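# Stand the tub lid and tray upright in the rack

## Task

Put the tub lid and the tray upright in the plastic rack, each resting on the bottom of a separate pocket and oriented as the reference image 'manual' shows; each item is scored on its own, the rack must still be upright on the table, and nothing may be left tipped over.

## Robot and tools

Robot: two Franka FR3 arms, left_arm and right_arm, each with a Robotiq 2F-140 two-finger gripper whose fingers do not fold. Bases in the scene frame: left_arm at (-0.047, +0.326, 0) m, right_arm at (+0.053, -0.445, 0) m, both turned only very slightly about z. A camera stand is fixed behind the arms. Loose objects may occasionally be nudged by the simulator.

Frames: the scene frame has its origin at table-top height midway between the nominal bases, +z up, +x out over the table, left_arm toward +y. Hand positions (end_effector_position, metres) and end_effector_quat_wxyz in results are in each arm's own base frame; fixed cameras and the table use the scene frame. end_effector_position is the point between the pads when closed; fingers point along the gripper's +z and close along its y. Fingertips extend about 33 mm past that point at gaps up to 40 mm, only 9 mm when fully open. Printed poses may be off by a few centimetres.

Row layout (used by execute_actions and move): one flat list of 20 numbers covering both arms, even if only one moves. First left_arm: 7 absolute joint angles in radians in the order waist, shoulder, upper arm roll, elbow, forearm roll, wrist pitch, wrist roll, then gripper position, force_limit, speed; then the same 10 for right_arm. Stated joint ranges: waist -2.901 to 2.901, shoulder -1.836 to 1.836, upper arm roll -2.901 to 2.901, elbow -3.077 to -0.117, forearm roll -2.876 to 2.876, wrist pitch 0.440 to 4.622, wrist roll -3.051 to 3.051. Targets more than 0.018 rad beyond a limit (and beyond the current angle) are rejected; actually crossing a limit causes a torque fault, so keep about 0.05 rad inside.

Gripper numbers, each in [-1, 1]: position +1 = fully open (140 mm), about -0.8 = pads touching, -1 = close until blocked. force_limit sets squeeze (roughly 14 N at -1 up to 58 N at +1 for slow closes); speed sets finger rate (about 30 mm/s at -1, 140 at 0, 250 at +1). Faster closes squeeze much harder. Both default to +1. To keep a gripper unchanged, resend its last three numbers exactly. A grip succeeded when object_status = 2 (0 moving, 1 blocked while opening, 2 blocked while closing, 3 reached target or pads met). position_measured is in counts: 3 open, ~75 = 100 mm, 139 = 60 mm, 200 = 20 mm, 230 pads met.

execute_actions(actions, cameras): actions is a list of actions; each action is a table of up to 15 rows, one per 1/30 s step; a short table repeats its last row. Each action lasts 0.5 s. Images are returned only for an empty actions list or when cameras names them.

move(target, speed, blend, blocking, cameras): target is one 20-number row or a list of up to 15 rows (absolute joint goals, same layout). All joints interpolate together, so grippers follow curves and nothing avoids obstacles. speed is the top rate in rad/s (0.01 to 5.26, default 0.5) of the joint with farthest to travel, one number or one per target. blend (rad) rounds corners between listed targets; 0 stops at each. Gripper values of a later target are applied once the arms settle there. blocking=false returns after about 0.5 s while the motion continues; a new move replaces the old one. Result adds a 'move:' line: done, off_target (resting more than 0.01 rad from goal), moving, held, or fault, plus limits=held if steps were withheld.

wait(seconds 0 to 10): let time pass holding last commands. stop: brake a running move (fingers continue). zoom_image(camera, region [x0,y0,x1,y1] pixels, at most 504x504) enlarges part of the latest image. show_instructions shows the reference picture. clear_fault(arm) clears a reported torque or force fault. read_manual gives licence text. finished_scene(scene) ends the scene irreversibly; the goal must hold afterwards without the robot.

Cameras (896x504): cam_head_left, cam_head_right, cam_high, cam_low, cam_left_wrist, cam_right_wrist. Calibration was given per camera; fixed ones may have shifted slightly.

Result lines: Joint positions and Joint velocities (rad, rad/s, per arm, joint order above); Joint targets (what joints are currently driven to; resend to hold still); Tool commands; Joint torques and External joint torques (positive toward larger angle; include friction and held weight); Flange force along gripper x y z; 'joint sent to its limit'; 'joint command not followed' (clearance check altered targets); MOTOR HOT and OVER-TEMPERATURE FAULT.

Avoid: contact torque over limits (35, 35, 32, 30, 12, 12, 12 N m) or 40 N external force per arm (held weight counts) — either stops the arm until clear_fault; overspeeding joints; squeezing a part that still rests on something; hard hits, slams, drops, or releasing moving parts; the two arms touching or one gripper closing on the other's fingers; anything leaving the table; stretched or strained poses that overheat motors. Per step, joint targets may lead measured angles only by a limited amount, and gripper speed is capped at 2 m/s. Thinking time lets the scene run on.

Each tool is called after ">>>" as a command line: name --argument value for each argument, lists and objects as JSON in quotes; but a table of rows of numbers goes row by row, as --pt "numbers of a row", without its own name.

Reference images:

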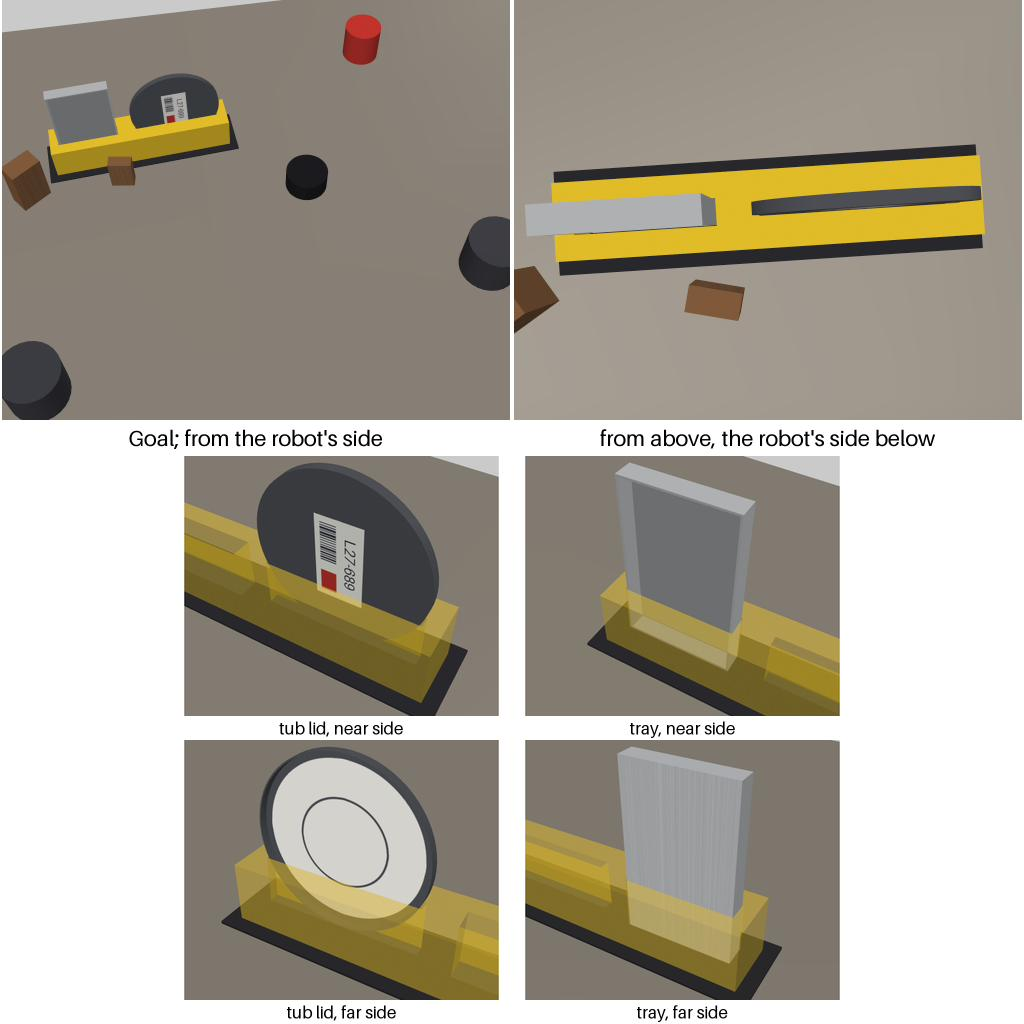

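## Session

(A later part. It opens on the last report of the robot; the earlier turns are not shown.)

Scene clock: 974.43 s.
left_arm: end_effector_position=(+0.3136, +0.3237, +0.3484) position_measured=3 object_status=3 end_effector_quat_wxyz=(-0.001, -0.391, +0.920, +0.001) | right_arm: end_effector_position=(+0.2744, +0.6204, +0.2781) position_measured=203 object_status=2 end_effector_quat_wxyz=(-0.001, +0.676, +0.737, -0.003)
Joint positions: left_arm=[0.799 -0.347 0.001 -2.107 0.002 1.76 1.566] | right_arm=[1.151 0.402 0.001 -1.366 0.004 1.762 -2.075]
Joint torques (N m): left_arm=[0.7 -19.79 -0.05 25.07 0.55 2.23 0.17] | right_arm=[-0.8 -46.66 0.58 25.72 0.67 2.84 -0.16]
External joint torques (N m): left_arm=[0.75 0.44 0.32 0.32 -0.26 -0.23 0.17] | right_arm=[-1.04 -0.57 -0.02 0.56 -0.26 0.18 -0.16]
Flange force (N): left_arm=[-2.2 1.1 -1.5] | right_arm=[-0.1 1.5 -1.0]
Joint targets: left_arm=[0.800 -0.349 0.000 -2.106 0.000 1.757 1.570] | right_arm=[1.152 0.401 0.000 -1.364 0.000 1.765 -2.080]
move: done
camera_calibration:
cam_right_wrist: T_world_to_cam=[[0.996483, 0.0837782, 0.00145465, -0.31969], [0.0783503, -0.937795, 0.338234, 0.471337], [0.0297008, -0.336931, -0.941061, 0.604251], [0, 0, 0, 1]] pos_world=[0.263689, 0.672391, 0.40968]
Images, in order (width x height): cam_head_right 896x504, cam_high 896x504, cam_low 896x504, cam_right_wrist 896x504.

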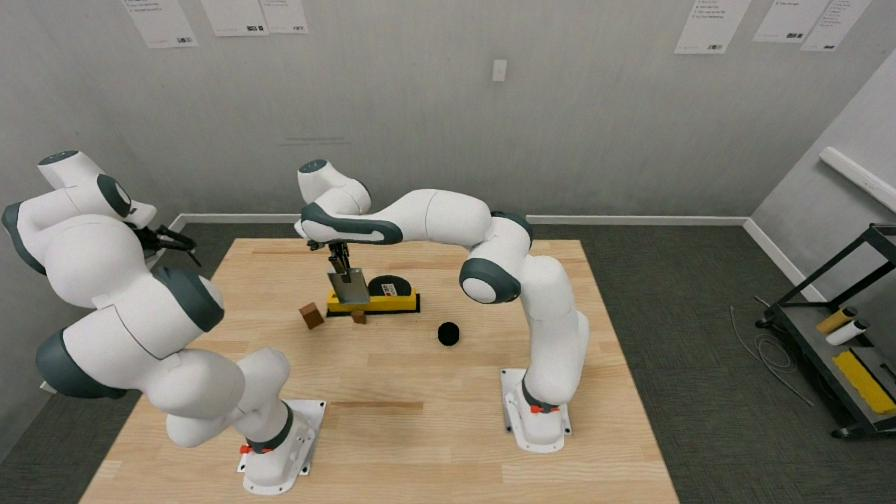

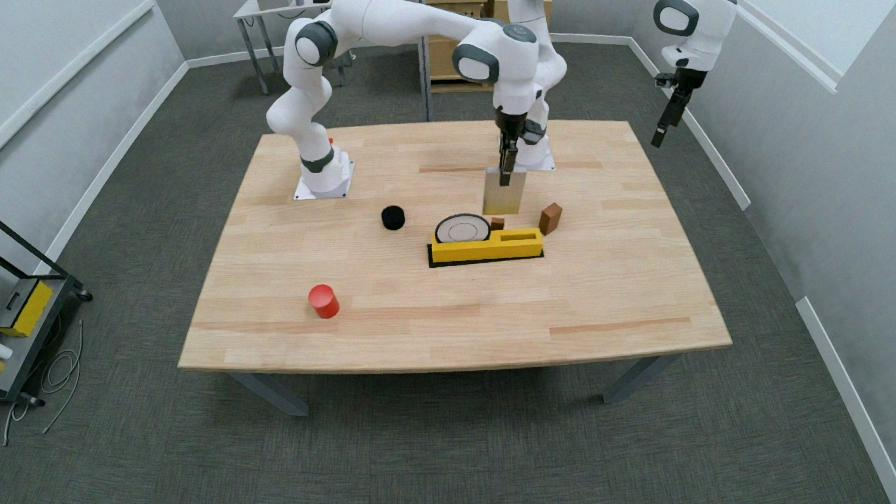

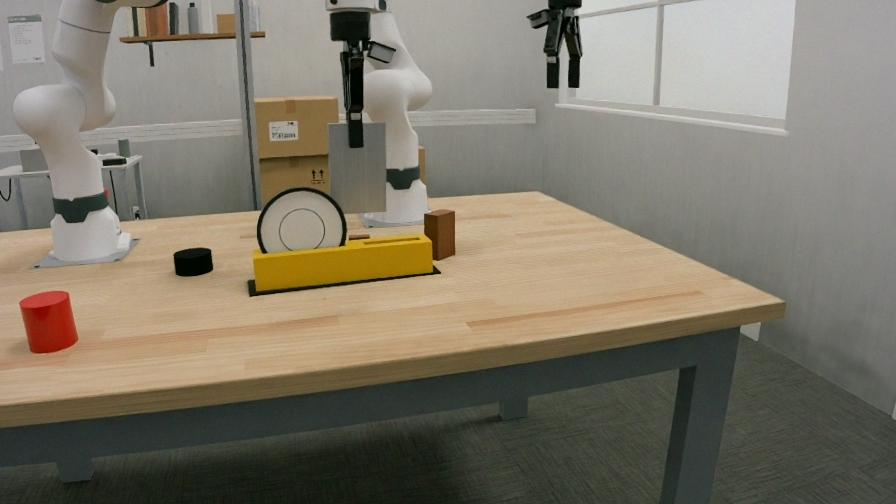

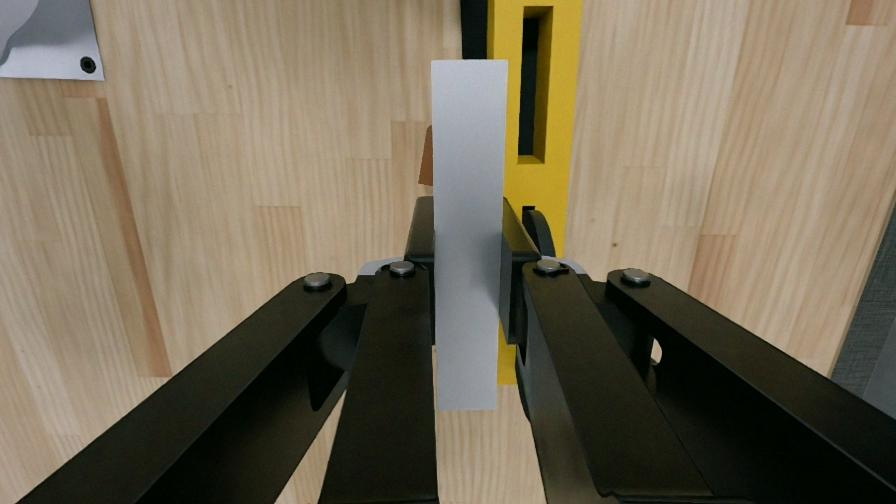

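>>> move --target '[0.8,-0.349,0,-2.106,0,1.757,1.57,1,1,1,1.1166,0.7411,0,-0.8674,0,1.6085,-2.117,-1,0.1,-1]' --speed 0.25 --cameras '["cam_high","cam_low","cam_right_wrist","cam_head_right"]'

>>> zoom_image --camera "cam_high" --region '[430, 150, 580, 270]'

>>> zoom_image --camera "cam_head_right" --region '[300, 220, 450, 320]'

>>> zoom_image --camera "cam_low" --region '[240, 120, 480, 300]'

Scene clock: 998.20 s.
left_arm: end_effector_position=(+0.3136, +0.3237, +0.3484) position_measured=3 object_status=3 end_effector_quat_wxyz=(-0.001, -0.391, +0.920, +0.001) | right_arm: end_effector_position=(+0.3260, +0.6747, +0.2598) position_measured=203 object_status=2 end_effector_quat_wxyz=(-0.002, +0.675, +0.737, +0.000)
Joint positions: left_arm=[0.799 -0.347 0.001 -2.107 0.002 1.76 1.566] | right_arm=[1.118 0.74 0.001 -0.869 0.004 1.611 -2.111]
Joint velocities: left_arm=[within noise] | right_arm=[0 0.001 -0.001 0.002 -0.001 -0.005 -0.003]
Joint torques (N m): left_arm=[0.7 -19.72 -0.04 25.02 0.54 2.23 0.15] | right_arm=[-1.08 -54.16 0.88 25.31 0.71 2.36 -0.11]
External joint torques (N m): left_arm=[0.58 0.48 0.14 0.24 -0.28 -0.24 0.15] | right_arm=[-1.28 -0.11 0.05 0.73 -0.25 -0.3 -0.11]
Flange force (N): left_arm=[-2.1 0.8 -1.3] | right_arm=[0.0 0.0 0.0]
Joint targets: left_arm=[0.800 -0.349 0.000 -2.106 0.000 1.757 1.570] | right_arm=[1.117 0.741 0.000 -0.867 0.000 1.609 -2.117]
move: done
camera_calibration:
cam_right_wrist: T_world_to_cam=[[0.996235, 0.0865677, 0.00472707, -0.378376], [0.0800968, -0.939892, 0.331944, 0.526804], [0.0331786, -0.330315, -0.943287, 0.598831], [0, 0, 0, 1]] pos_world=[0.314888, 0.725697, 0.391789]
Images, in order (width x height): cam_head_right 896x504, cam_high 896x504, cam_low 896x504, cam_right_wrist 896x504.

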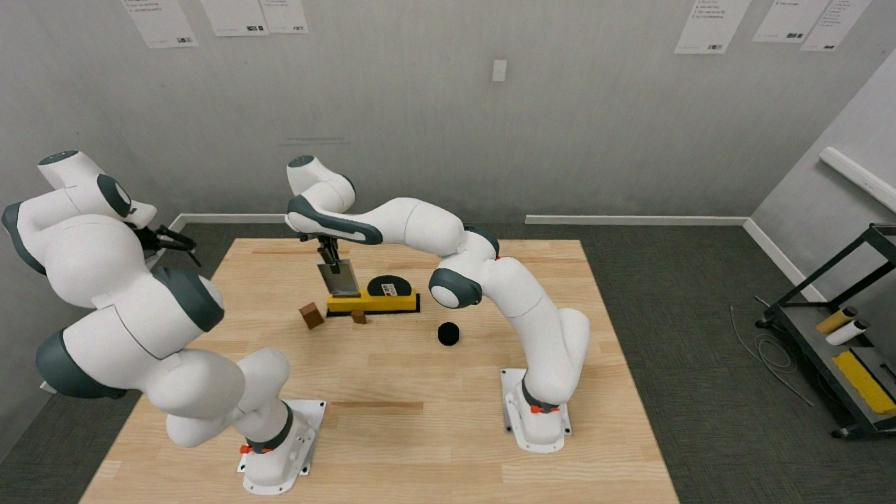

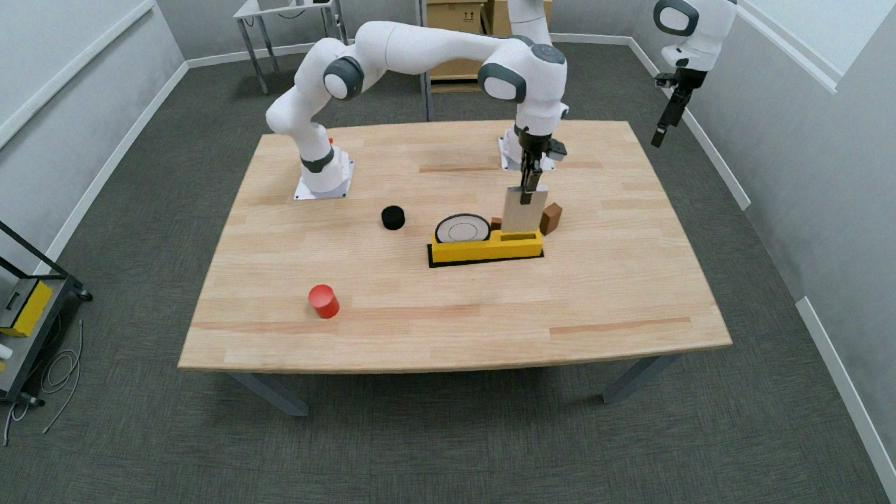

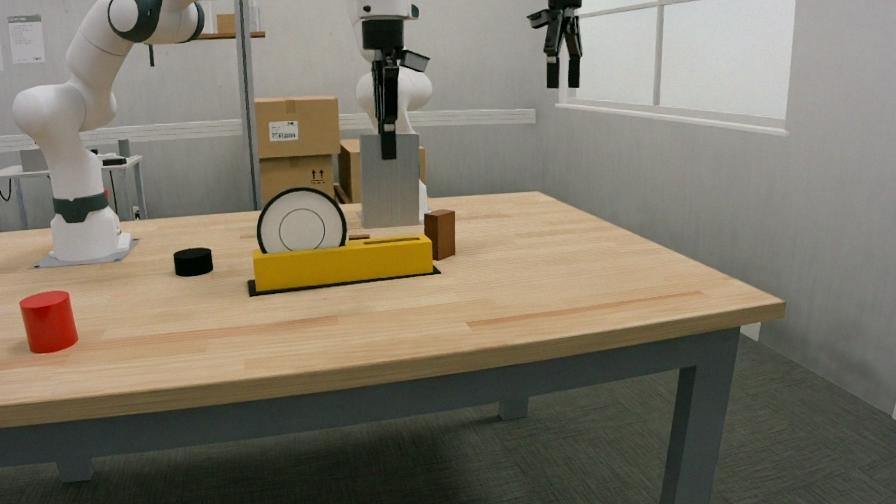

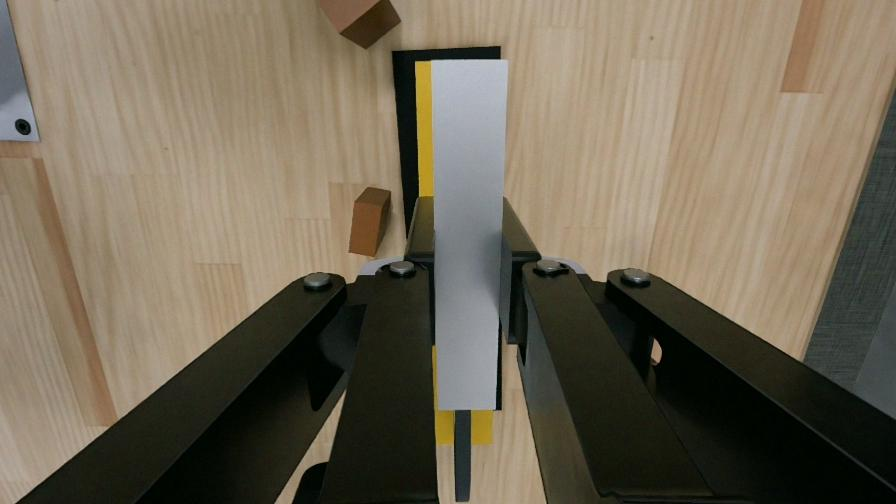

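Scaled by 3.360 from the camera's 896x504 image, which has a finer 1280x720 frame.

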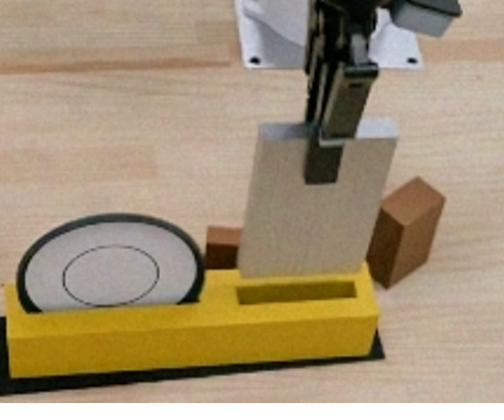

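Scaled by 3.360 from the camera's 896x504 image, which has a finer 1280x720 frame.

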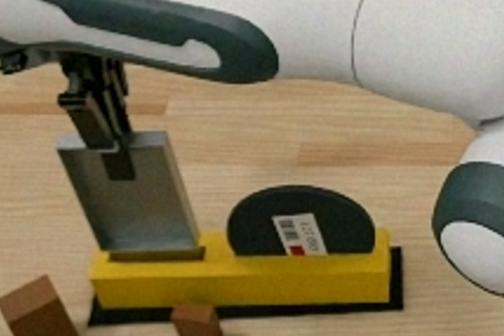

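Scaled by 2.100 from the camera's 896x504 image, which has a finer 1280x720 frame.

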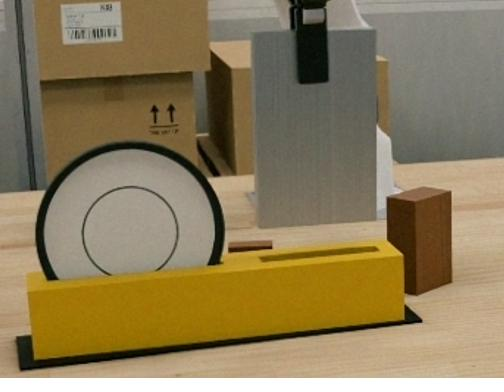

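>>> move --target '[0.8,-0.349,0,-2.106,0,1.757,1.57,1,1,1,1.147,0.6702,0,-0.9945,-0.063,1.6957,-2.087,-1,0.1,-1]' --speed 0.15 --cameras '["cam_high","cam_low","cam_right_wrist","cam_head_right"]'

>>> zoom_image --camera "cam_high" --region '[480, 180, 560, 260]'

>>> zoom_image --camera "cam_head_right" --region '[310, 250, 390, 320]'

>>> zoom_image --camera "cam_low" --region '[320, 120, 480, 300]'

Scene clock: 1027.63 s.
left_arm: end_effector_position=(+0.3136, +0.3237, +0.3484) position_measured=3 object_status=3 end_effector_quat_wxyz=(-0.001, -0.391, +0.920, +0.001) | right_arm: end_effector_position=(+0.3238, +0.6738, +0.2572) position_measured=203 object_status=2 end_effector_quat_wxyz=(+0.024, +0.669, +0.743, +0.020)
Joint positions: left_arm=[0.799 -0.347 0.001 -2.107 0.002 1.76 1.566] | right_arm=[1.146 0.674 0.001 -0.994 -0.059 1.692 -2.094]
Joint velocities: left_arm=[within noise] | right_arm=[0.001 -0.001 -0.001 -0.001 -0.003 0.004 0.004]
Joint torques (N m): left_arm=[0.71 -19.74 0 25.04 0.56 2.25 0.15] | right_arm=[-0.64 -54.14 0.73 24.74 0.51 3.08 0.37]
External joint torques (N m): left_arm=[0.66 0.42 0.26 0.31 -0.25 -0.22 0.15] | right_arm=[-0.66 -1.32 0.13 -0.12 -0.29 0.37 0.37]
Flange force (N): left_arm=[-2.1 1.0 -1.4] | right_arm=[0.0 0.0 0.0]
Joint targets: left_arm=[0.800 -0.349 0.000 -2.106 0.000 1.757 1.570] | right_arm=[1.147 0.670 0.000 -0.995 -0.063 1.696 -2.087]
move: done
camera_calibration:
cam_right_wrist: T_world_to_cam=[[0.99213, 0.104142, 0.069519, -0.403224], [0.0742983, -0.936532, 0.342619, 0.523874], [0.100788, -0.334758, -0.936899, 0.575594], [0, 0, 0, 1]] pos_world=[0.303115, 0.725302, 0.387816]
Images, in order (width x height): cam_head_right 896x504, cam_high 896x504, cam_low 896x504, cam_right_wrist 896x504.

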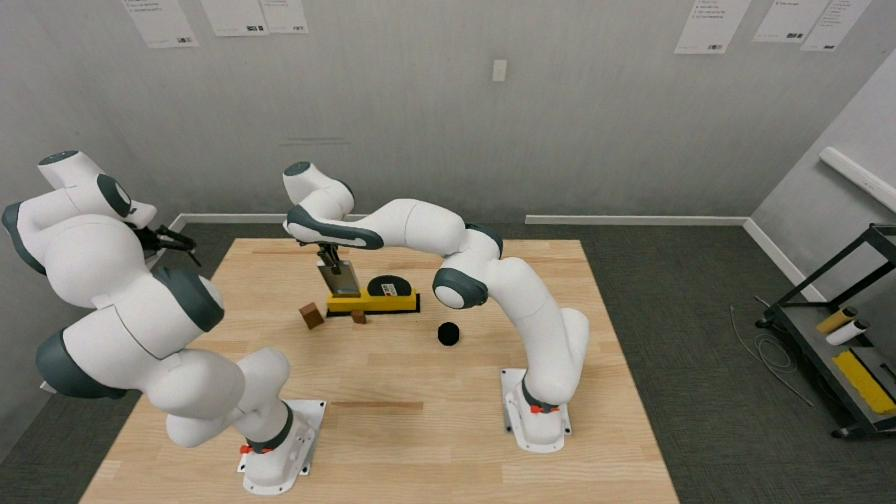

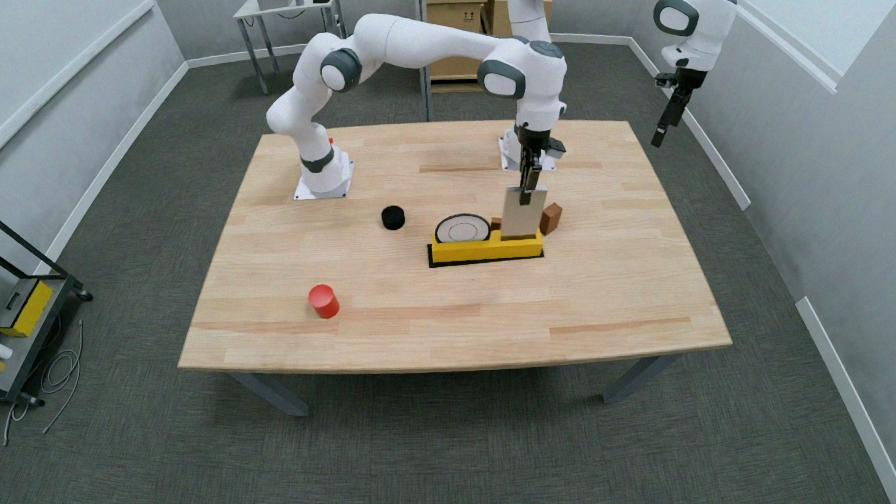

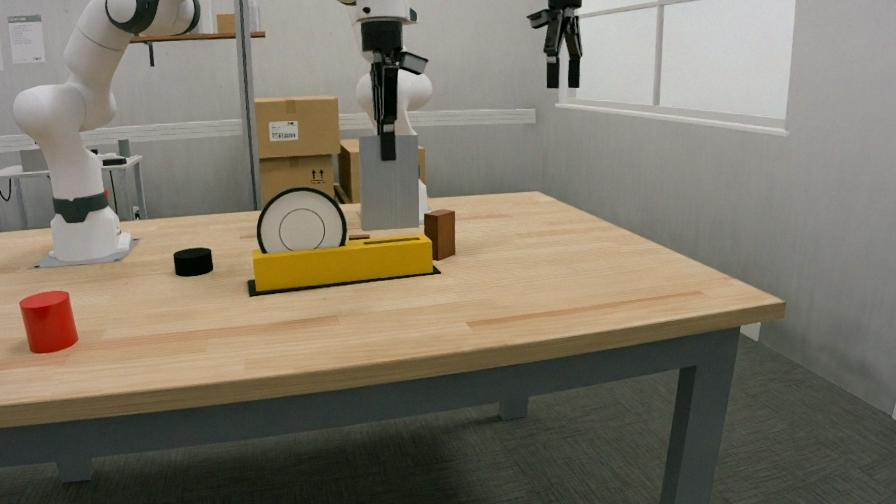

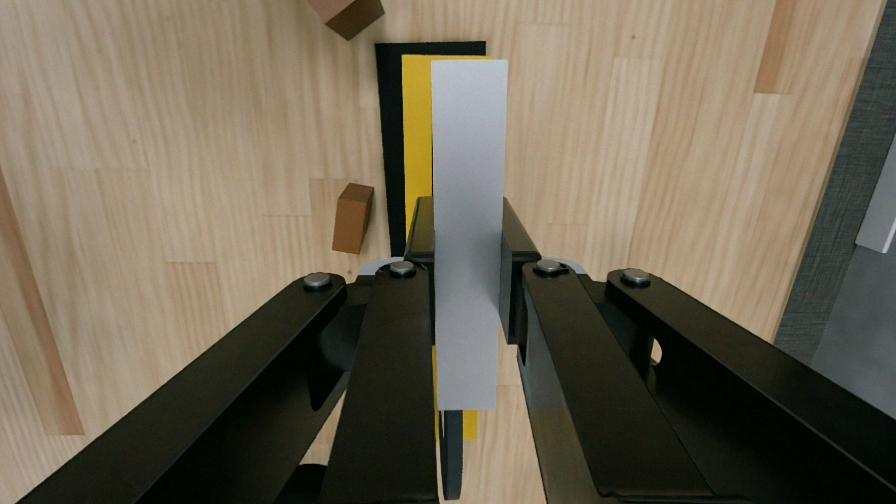

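Scaled by 6.300 from the camera's 896x504 image, which has a finer 1280x720 frame.

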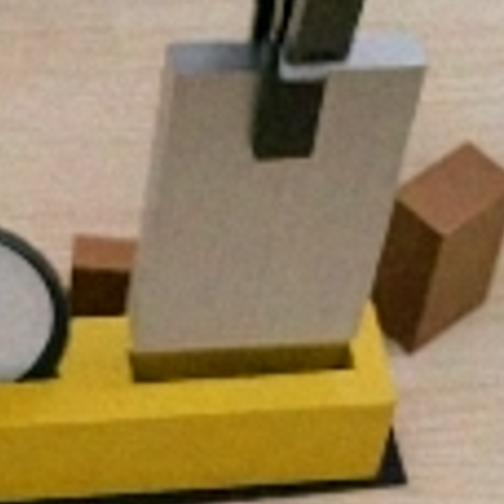

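Scaled by 6.300 from the camera's 896x504 image, which has a finer 1280x720 frame.

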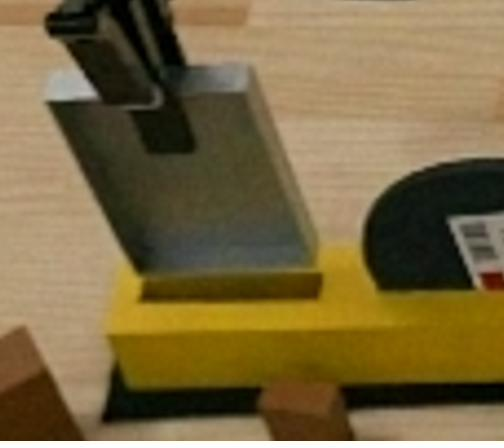

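Scaled by 2.800 from the camera's 896x504 image, which has a finer 1280x720 frame.

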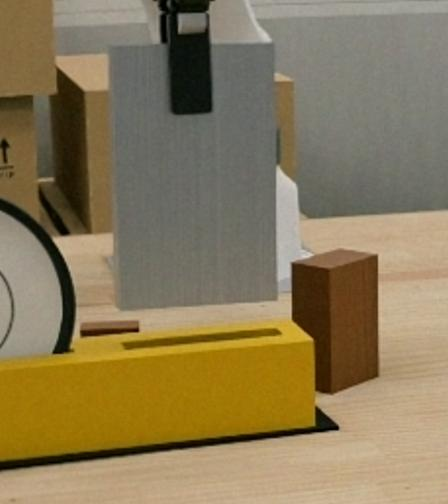

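>>> move --pt "0.8 -0.349 0 -2.106 0 1.757 1.57 1 1 1 1.1505 0.6889 0 -0.9632 -0.063 1.6831 -2.084 -1 0.1 -1" --pt "0.8 -0.349 0 -2.106 0 1.757 1.57 1 1 1 1.1505 0.6733 0 -1.0715 -0.063 1.7758 -2.084 -1 0.1 -1" --speed 0.06 --cameras '["cam_high","cam_low","cam_right_wrist","cam_head_right"]'

>>> zoom_image --camera "cam_high" --region '[480, 180, 560, 260]'

>>> zoom_image --camera "cam_head_right" --region '[310, 250, 390, 320]'

Scene clock: 1057.00 s.
left_arm: end_effector_position=(+0.3136, +0.3237, +0.3484) position_measured=3 object_status=3 end_effector_quat_wxyz=(-0.001, -0.391, +0.920, +0.001) | right_arm: end_effector_position=(+0.3224, +0.6793, +0.2297) position_measured=203 object_status=2 end_effector_quat_wxyz=(+0.022, +0.667, +0.744, +0.023)
Joint positions: left_arm=[0.799 -0.347 0.001 -2.107 0.002 1.76 1.566] | right_arm=[1.15 0.673 0.001 -1.069 -0.059 1.772 -2.089]
Joint velocities: left_arm=[within noise] | right_arm=[0 0.001 0 -0.002 0.001 0.003 0.002]
Joint torques (N m): left_arm=[0.72 -19.76 0.03 25.09 0.55 2.23 0.22] | right_arm=[-0.79 -51.73 0.54 23.68 0.46 2.99 0.32]
External joint torques (N m): left_arm=[0.76 0.41 0.39 0.36 -0.26 -0.23 0.22] | right_arm=[-0.63 1.15 0.05 -1.34 -0.32 0.27 0.31]
Flange force (N): left_arm=[-2.2 1.3 -1.6] | right_arm=[-6.1 -3.5 4.2]
Joint targets: left_arm=[0.800 -0.349 0.000 -2.106 0.000 1.757 1.570] | right_arm=[1.151 0.673 0.000 -1.071 -0.063 1.776 -2.084]
move: done
camera_calibration:
cam_right_wrist: T_world_to_cam=[[0.991525, 0.107646, 0.0727386, -0.403441], [0.0772449, -0.938638, 0.336142, 0.540444], [0.10446, -0.327675, -0.938998, 0.546269], [0, 0, 0, 1]] pos_world=[0.301212, 0.729709, 0.360625]
Images, in order (width x height): cam_head_right 896x504, cam_high 896x504, cam_low 896x504, cam_right_wrist 896x504.

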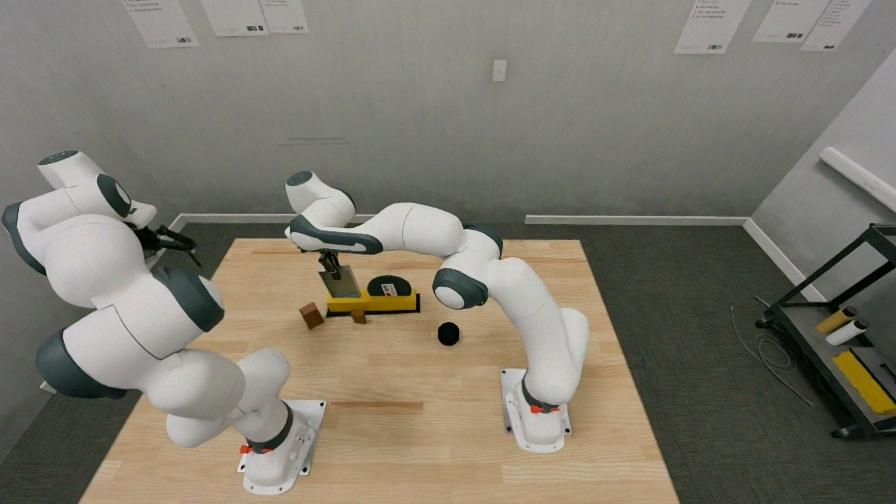

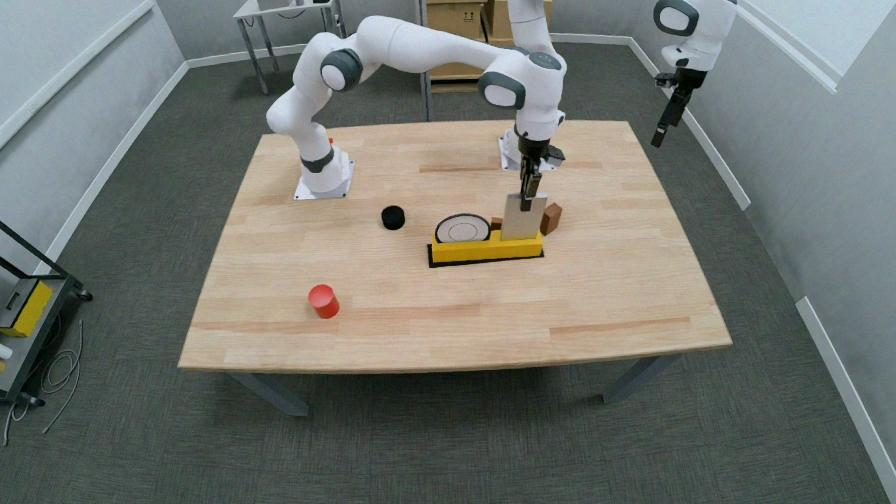

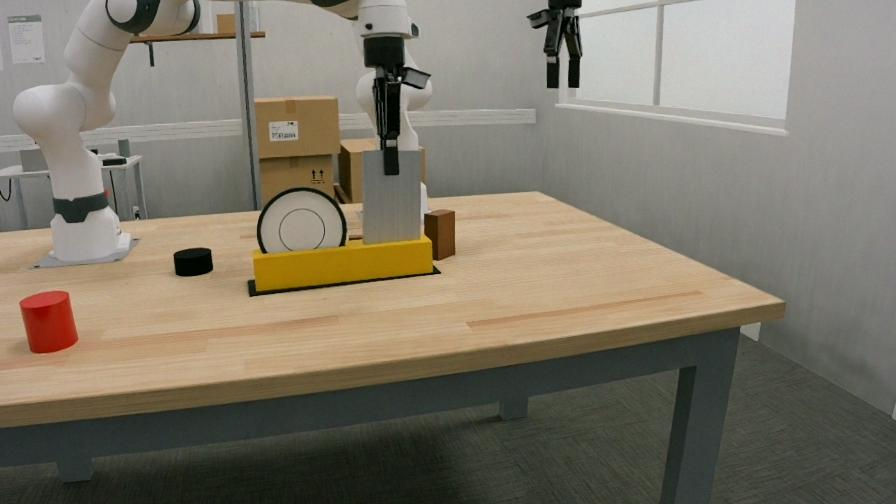

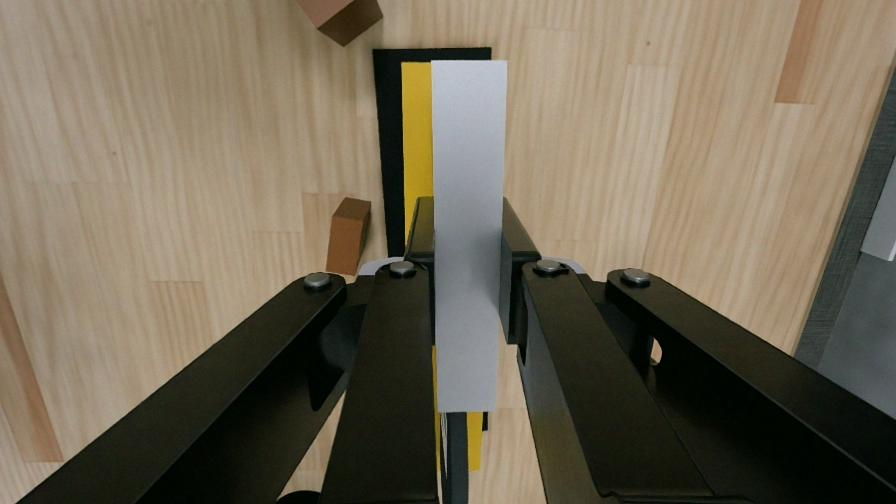

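Scaled by 6.300 from the camera's 896x504 image, which has a finer 1280x720 frame.

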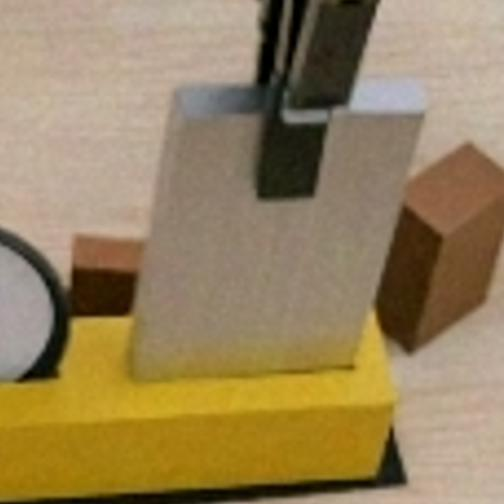

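Scaled by 6.300 from the camera's 896x504 image, which has a finer 1280x720 frame.

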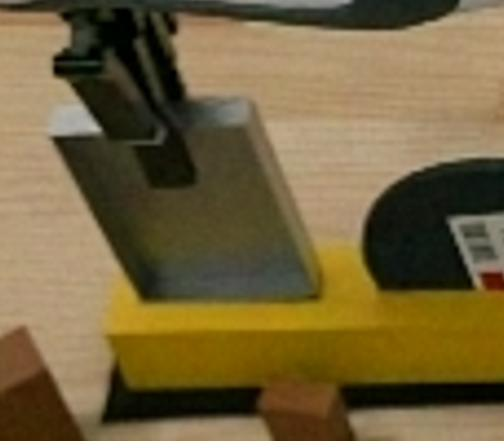

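>>> move --target '[0.8,-0.349,0,-2.106,0,1.757,1.57,1,1,1,1.151,0.6755,0,-1.0945,-0.063,1.8007,-2.084,-1,0.1,-1]' --speed 0.04 --cameras '["cam_high","cam_low","cam_head_right"]'

>>> zoom_image --camera "cam_high" --region '[480, 180, 560, 260]'

>>> zoom_image --camera "cam_head_right" --region '[310, 250, 390, 320]'

Scene clock: 1070.53 s.
left_arm: end_effector_position=(+0.3136, +0.3237, +0.3484) position_measured=3 object_status=3 end_effector_quat_wxyz=(-0.001, -0.391, +0.920, +0.001) | right_arm: end_effector_position=(+0.3221, +0.6794, +0.2188) position_measured=203 object_status=2 end_effector_quat_wxyz=(+0.022, +0.667, +0.744, +0.023)
Joint positions: left_arm=[0.799 -0.347 0.001 -2.107 0.002 1.76 1.566] | right_arm=[1.15 0.674 0.001 -1.094 -0.059 1.797 -2.087]
Joint torques (N m): left_arm=[0.72 -19.75 0.01 25.01 0.54 2.22 0.17] | right_arm=[-0.66 -53.01 0.8 24.15 0.5 3.02 0.23]
External joint torques (N m): left_arm=[0.69 0.35 0.29 0.31 -0.27 -0.24 0.17] | right_arm=[-0.79 -0.13 0.11 -0.87 -0.31 0.31 0.22]
Flange force (N): left_arm=[-1.9 1.0 -1.5] | right_arm=[-8.5 -4.4 3.0]
Joint targets: left_arm=[0.800 -0.349 0.000 -2.106 0.000 1.757 1.570] | right_arm=[1.151 0.675 0.000 -1.095 -0.063 1.801 -2.084]
move: done
Images, in order (width x height): cam_head_right 896x504, cam_high 896x504, cam_low 896x504.

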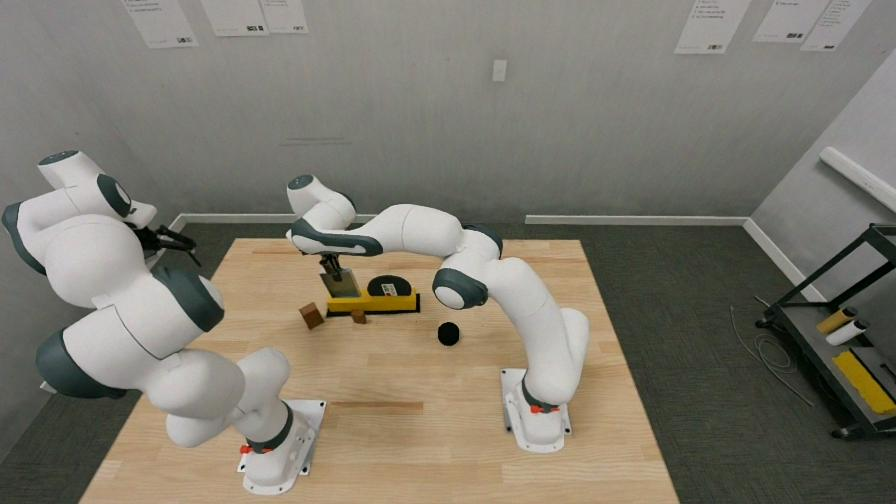

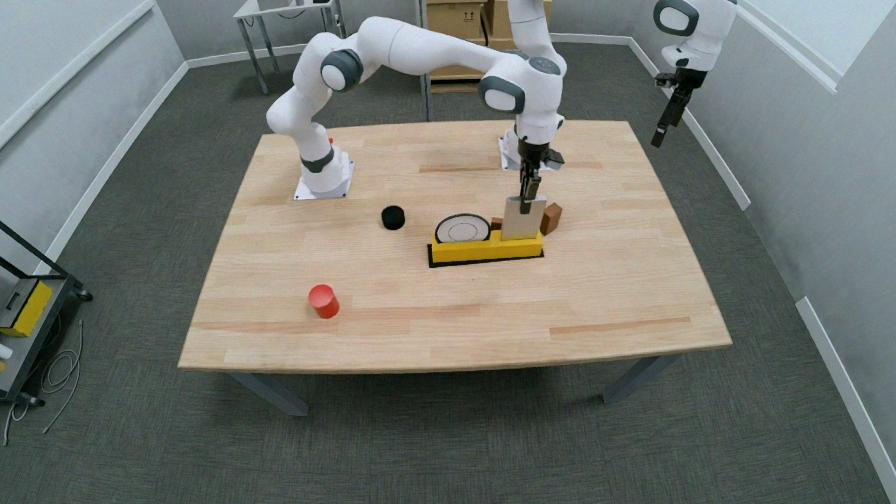

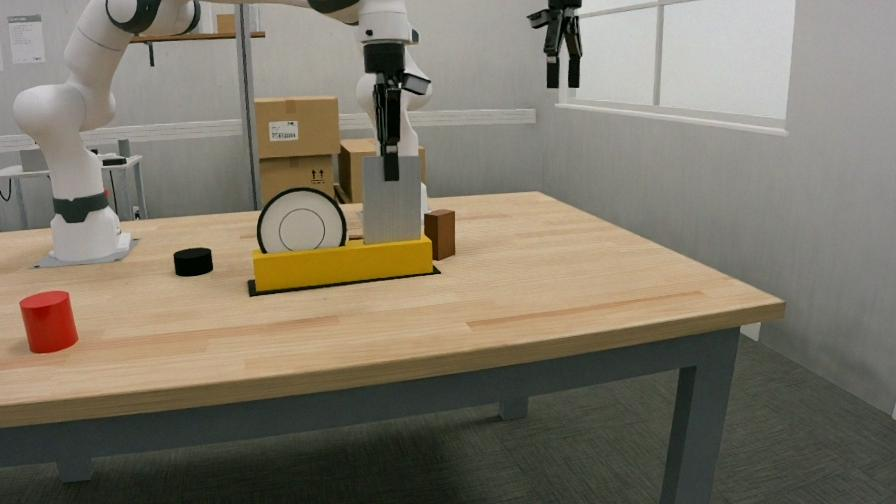

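Scaled by 6.300 from the camera's 896x504 image, which has a finer 1280x720 frame.

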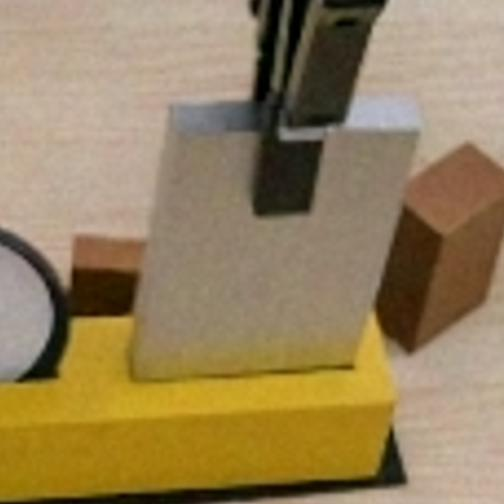

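Scaled by 6.300 from the camera's 896x504 image, which has a finer 1280x720 frame.

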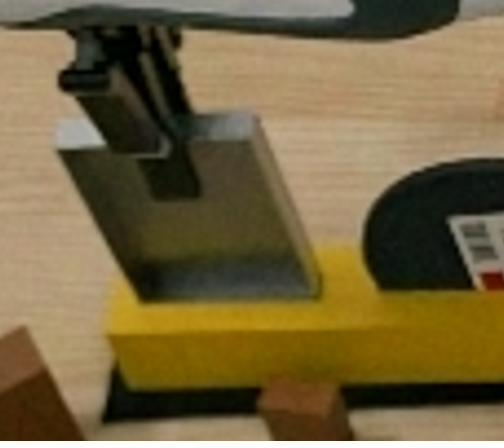

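>>> move --target '[0.8,-0.349,0,-2.106,0,1.757,1.57,1,1,1,1.151,0.6765,0,-1.1310,-0.063,1.838,-2.084,-1,0.1,-1]' --speed 0.04

>>> move --target '[0.8,-0.349,0,-2.106,0,1.757,1.57,1,1,1,1.151,0.6775,0,-1.1670,-0.063,1.875,-2.084,-1,0.1,-1]' --speed 0.04 --cameras '["cam_high","cam_low","cam_head_right"]'

>>> zoom_image --camera "cam_high" --region '[480, 180, 560, 260]'

Scene clock: 1078.80 s.
left_arm: end_effector_position=(+0.3136, +0.3237, +0.3484) position_measured=3 object_status=3 end_effector_quat_wxyz=(-0.001, -0.391, +0.920, +0.001) | right_arm: end_effector_position=(+0.3217, +0.6795, +0.2037) position_measured=203 object_status=2 end_effector_quat_wxyz=(+0.022, +0.667, +0.745, +0.022)
Joint positions: left_arm=[0.799 -0.347 0.001 -2.107 0.002 1.76 1.566] | right_arm=[1.15 0.675 0.001 -1.131 -0.059 1.834 -2.087]
Joint torques (N m): left_arm=[0.69 -19.82 0.01 25.08 0.54 2.22 0.15] | right_arm=[-0.61 -52.99 0.8 25.32 0.49 3.16 0.29]
External joint torques (N m): left_arm=[0.62 0.33 0.23 0.38 -0.28 -0.23 0.15] | right_arm=[-0.78 0.29 0.09 0.07 -0.32 0.43 0.28]
Flange force (N): left_arm=[-2.0 0.9 -1.6] | right_arm=[0.2 0.6 1.0]
Joint targets: left_arm=[0.800 -0.349 0.000 -2.106 0.000 1.757 1.570] | right_arm=[1.151 0.676 0.000 -1.131 -0.063 1.838 -2.084]
move: done

Scene clock: 1080.07 s.
left_arm: end_effector_position=(+0.3136, +0.3237, +0.3484) position_measured=3 object_status=3 end_effector_quat_wxyz=(-0.001, -0.391, +0.920, +0.001) | right_arm: end_effector_position=(+0.3213, +0.6795, +0.1896) position_measured=203 object_status=2 end_effector_quat_wxyz=(+0.022, +0.666, +0.745, +0.023)
Joint positions: left_arm=[0.799 -0.347 0.001 -2.107 0.002 1.76 1.566] | right_arm=[1.15 0.675 0.001 -1.166 -0.059 1.871 -2.087]
Joint torques (N m): left_arm=[0.68 -19.78 -0.01 25.01 0.54 2.23 0.21] | right_arm=[-0.56 -52.65 0.76 24.51 0.49 3.1 0.23]
External joint torques (N m): left_arm=[0.67 0.29 0.29 0.32 -0.27 -0.23 0.21] | right_arm=[-0.61 0.55 0.12 -0.69 -0.32 0.38 0.22]
Flange force (N): left_arm=[-1.8 1.1 -1.4] | right_arm=[-3.8 -1.9 2.4]
Joint targets: left_arm=[0.800 -0.349 0.000 -2.106 0.000 1.757 1.570] | right_arm=[1.151 0.677 0.000 -1.167 -0.063 1.875 -2.084]
move: done
Images, in order (width x height): cam_head_right 896x504, cam_high 896x504, cam_low 896x504.

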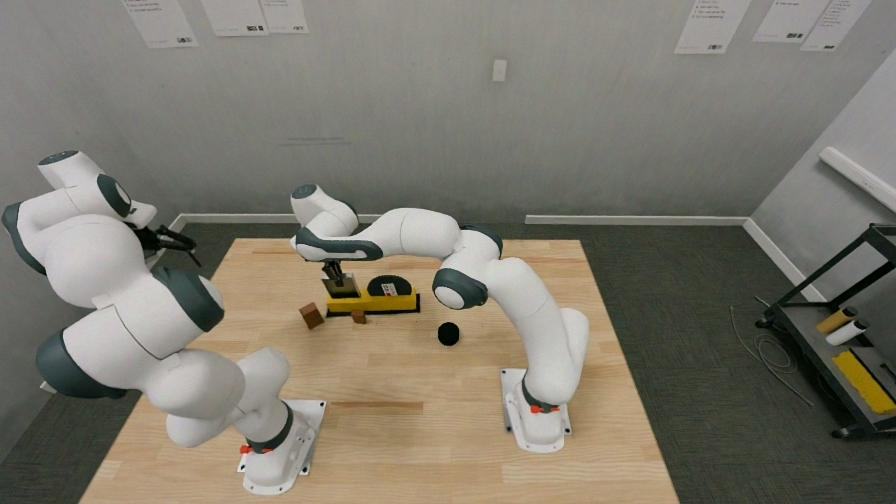

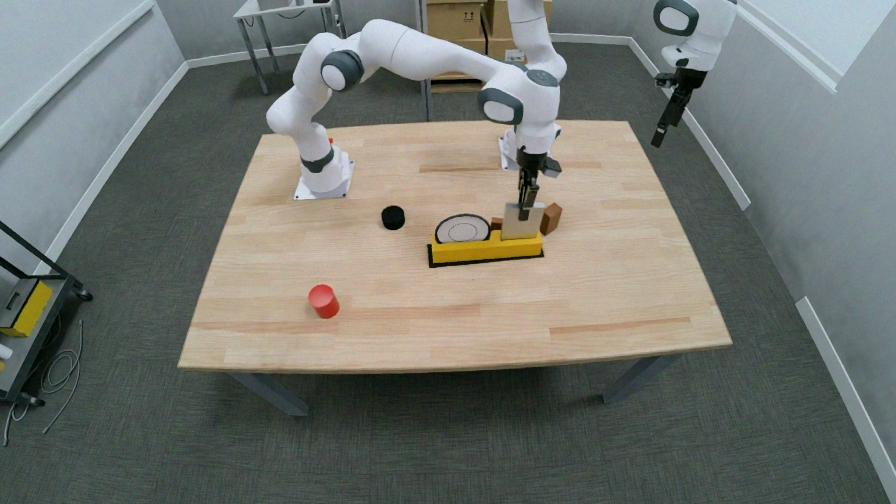

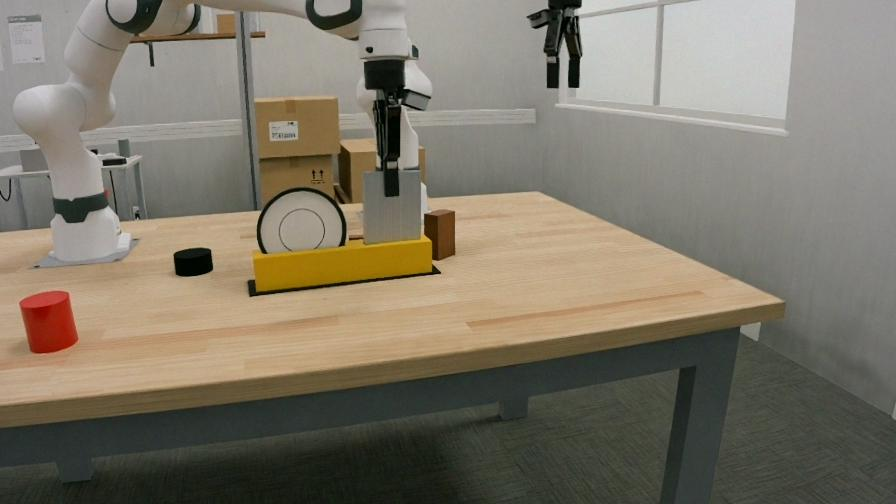

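Scaled by 6.300 from the camera's 896x504 image, which has a finer 1280x720 frame.

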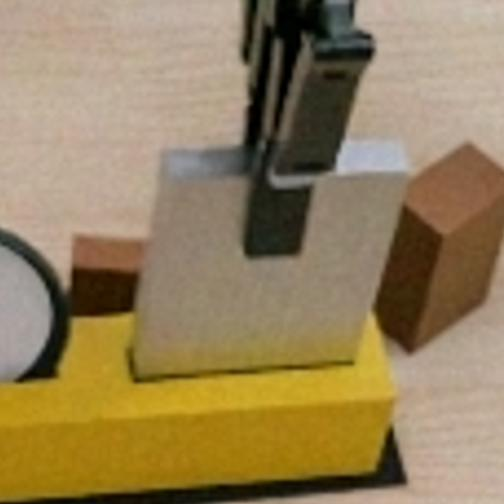

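>>> move --target '[0.8,-0.349,0,-2.106,0,1.757,1.57,1,1,1,1.151,0.679,0,-1.1840,-0.063,1.893,-2.084,-1,0.1,-1]' --speed 0.04

>>> move --target '[0.8,-0.349,0,-2.106,0,1.757,1.57,1,1,1,1.151,0.680,0,-1.194,-0.063,1.904,-2.084,-1,0.1,-1]' --speed 0.04

Scene clock: 1085.90 s.
left_arm: end_effector_position=(+0.3136, +0.3237, +0.3484) position_measured=3 object_status=3 end_effector_quat_wxyz=(-0.001, -0.391, +0.920, +0.001) | right_arm: end_effector_position=(+0.3214, +0.6793, +0.1835) position_measured=203 object_status=2 end_effector_quat_wxyz=(+0.022, +0.666, +0.746, +0.023)
Joint positions: left_arm=[0.799 -0.347 0.001 -2.107 0.002 1.76 1.566] | right_arm=[1.15 0.675 0.001 -1.182 -0.059 1.888 -2.087]
Joint torques (N m): left_arm=[0.7 -19.77 0.02 25.06 0.54 2.24 0.17] | right_arm=[-0.02 -51.7 1 24.02 0.56 3.3 0.28]
External joint torques (N m): left_arm=[0.7 0.42 0.33 0.33 -0.27 -0.22 0.17] | right_arm=[0.06 1.6 0.45 -1.25 -0.24 0.56 0.27]
Flange force (N): left_arm=[-2.2 1.1 -1.4] | right_arm=[-3.2 -2.8 4.2]
Joint targets: left_arm=[0.800 -0.349 0.000 -2.106 0.000 1.757 1.570] | right_arm=[1.151 0.679 0.000 -1.184 -0.063 1.893 -2.084]
move: done

Scene clock: 1086.67 s.
left_arm: end_effector_position=(+0.3136, +0.3237, +0.3484) position_measured=3 object_status=3 end_effector_quat_wxyz=(-0.001, -0.391, +0.920, +0.001) | right_arm: end_effector_position=(+0.3217, +0.6797, +0.1803) position_measured=203 object_status=2 end_effector_quat_wxyz=(+0.022, +0.665, +0.746, +0.024)
Joint positions: left_arm=[0.799 -0.347 0.001 -2.107 0.002 1.76 1.566] | right_arm=[1.15 0.675 0.001 -1.191 -0.059 1.899 -2.087]
Joint velocities: left_arm=[within noise] | right_arm=[0 0.001 -0.001 -0.002 0.001 0.004 0]
Joint torques (N m): left_arm=[0.73 -19.73 -0.04 25.07 0.55 2.23 0.21] | right_arm=[-0.24 -50.44 1.17 23.52 0.61 3.13 0.28]
External joint torques (N m): left_arm=[0.74 0.37 0.3 0.37 -0.26 -0.23 0.21] | right_arm=[-0.22 2.6 0.59 -1.6 -0.19 0.41 0.27]
Flange force (N): left_arm=[-2.2 1.2 -1.6] | right_arm=[-1.3 -1.4 5.0]
Joint targets: left_arm=[0.800 -0.349 0.000 -2.106 0.000 1.757 1.570] | right_arm=[1.151 0.680 0.000 -1.194 -0.063 1.904 -2.084]
move: done


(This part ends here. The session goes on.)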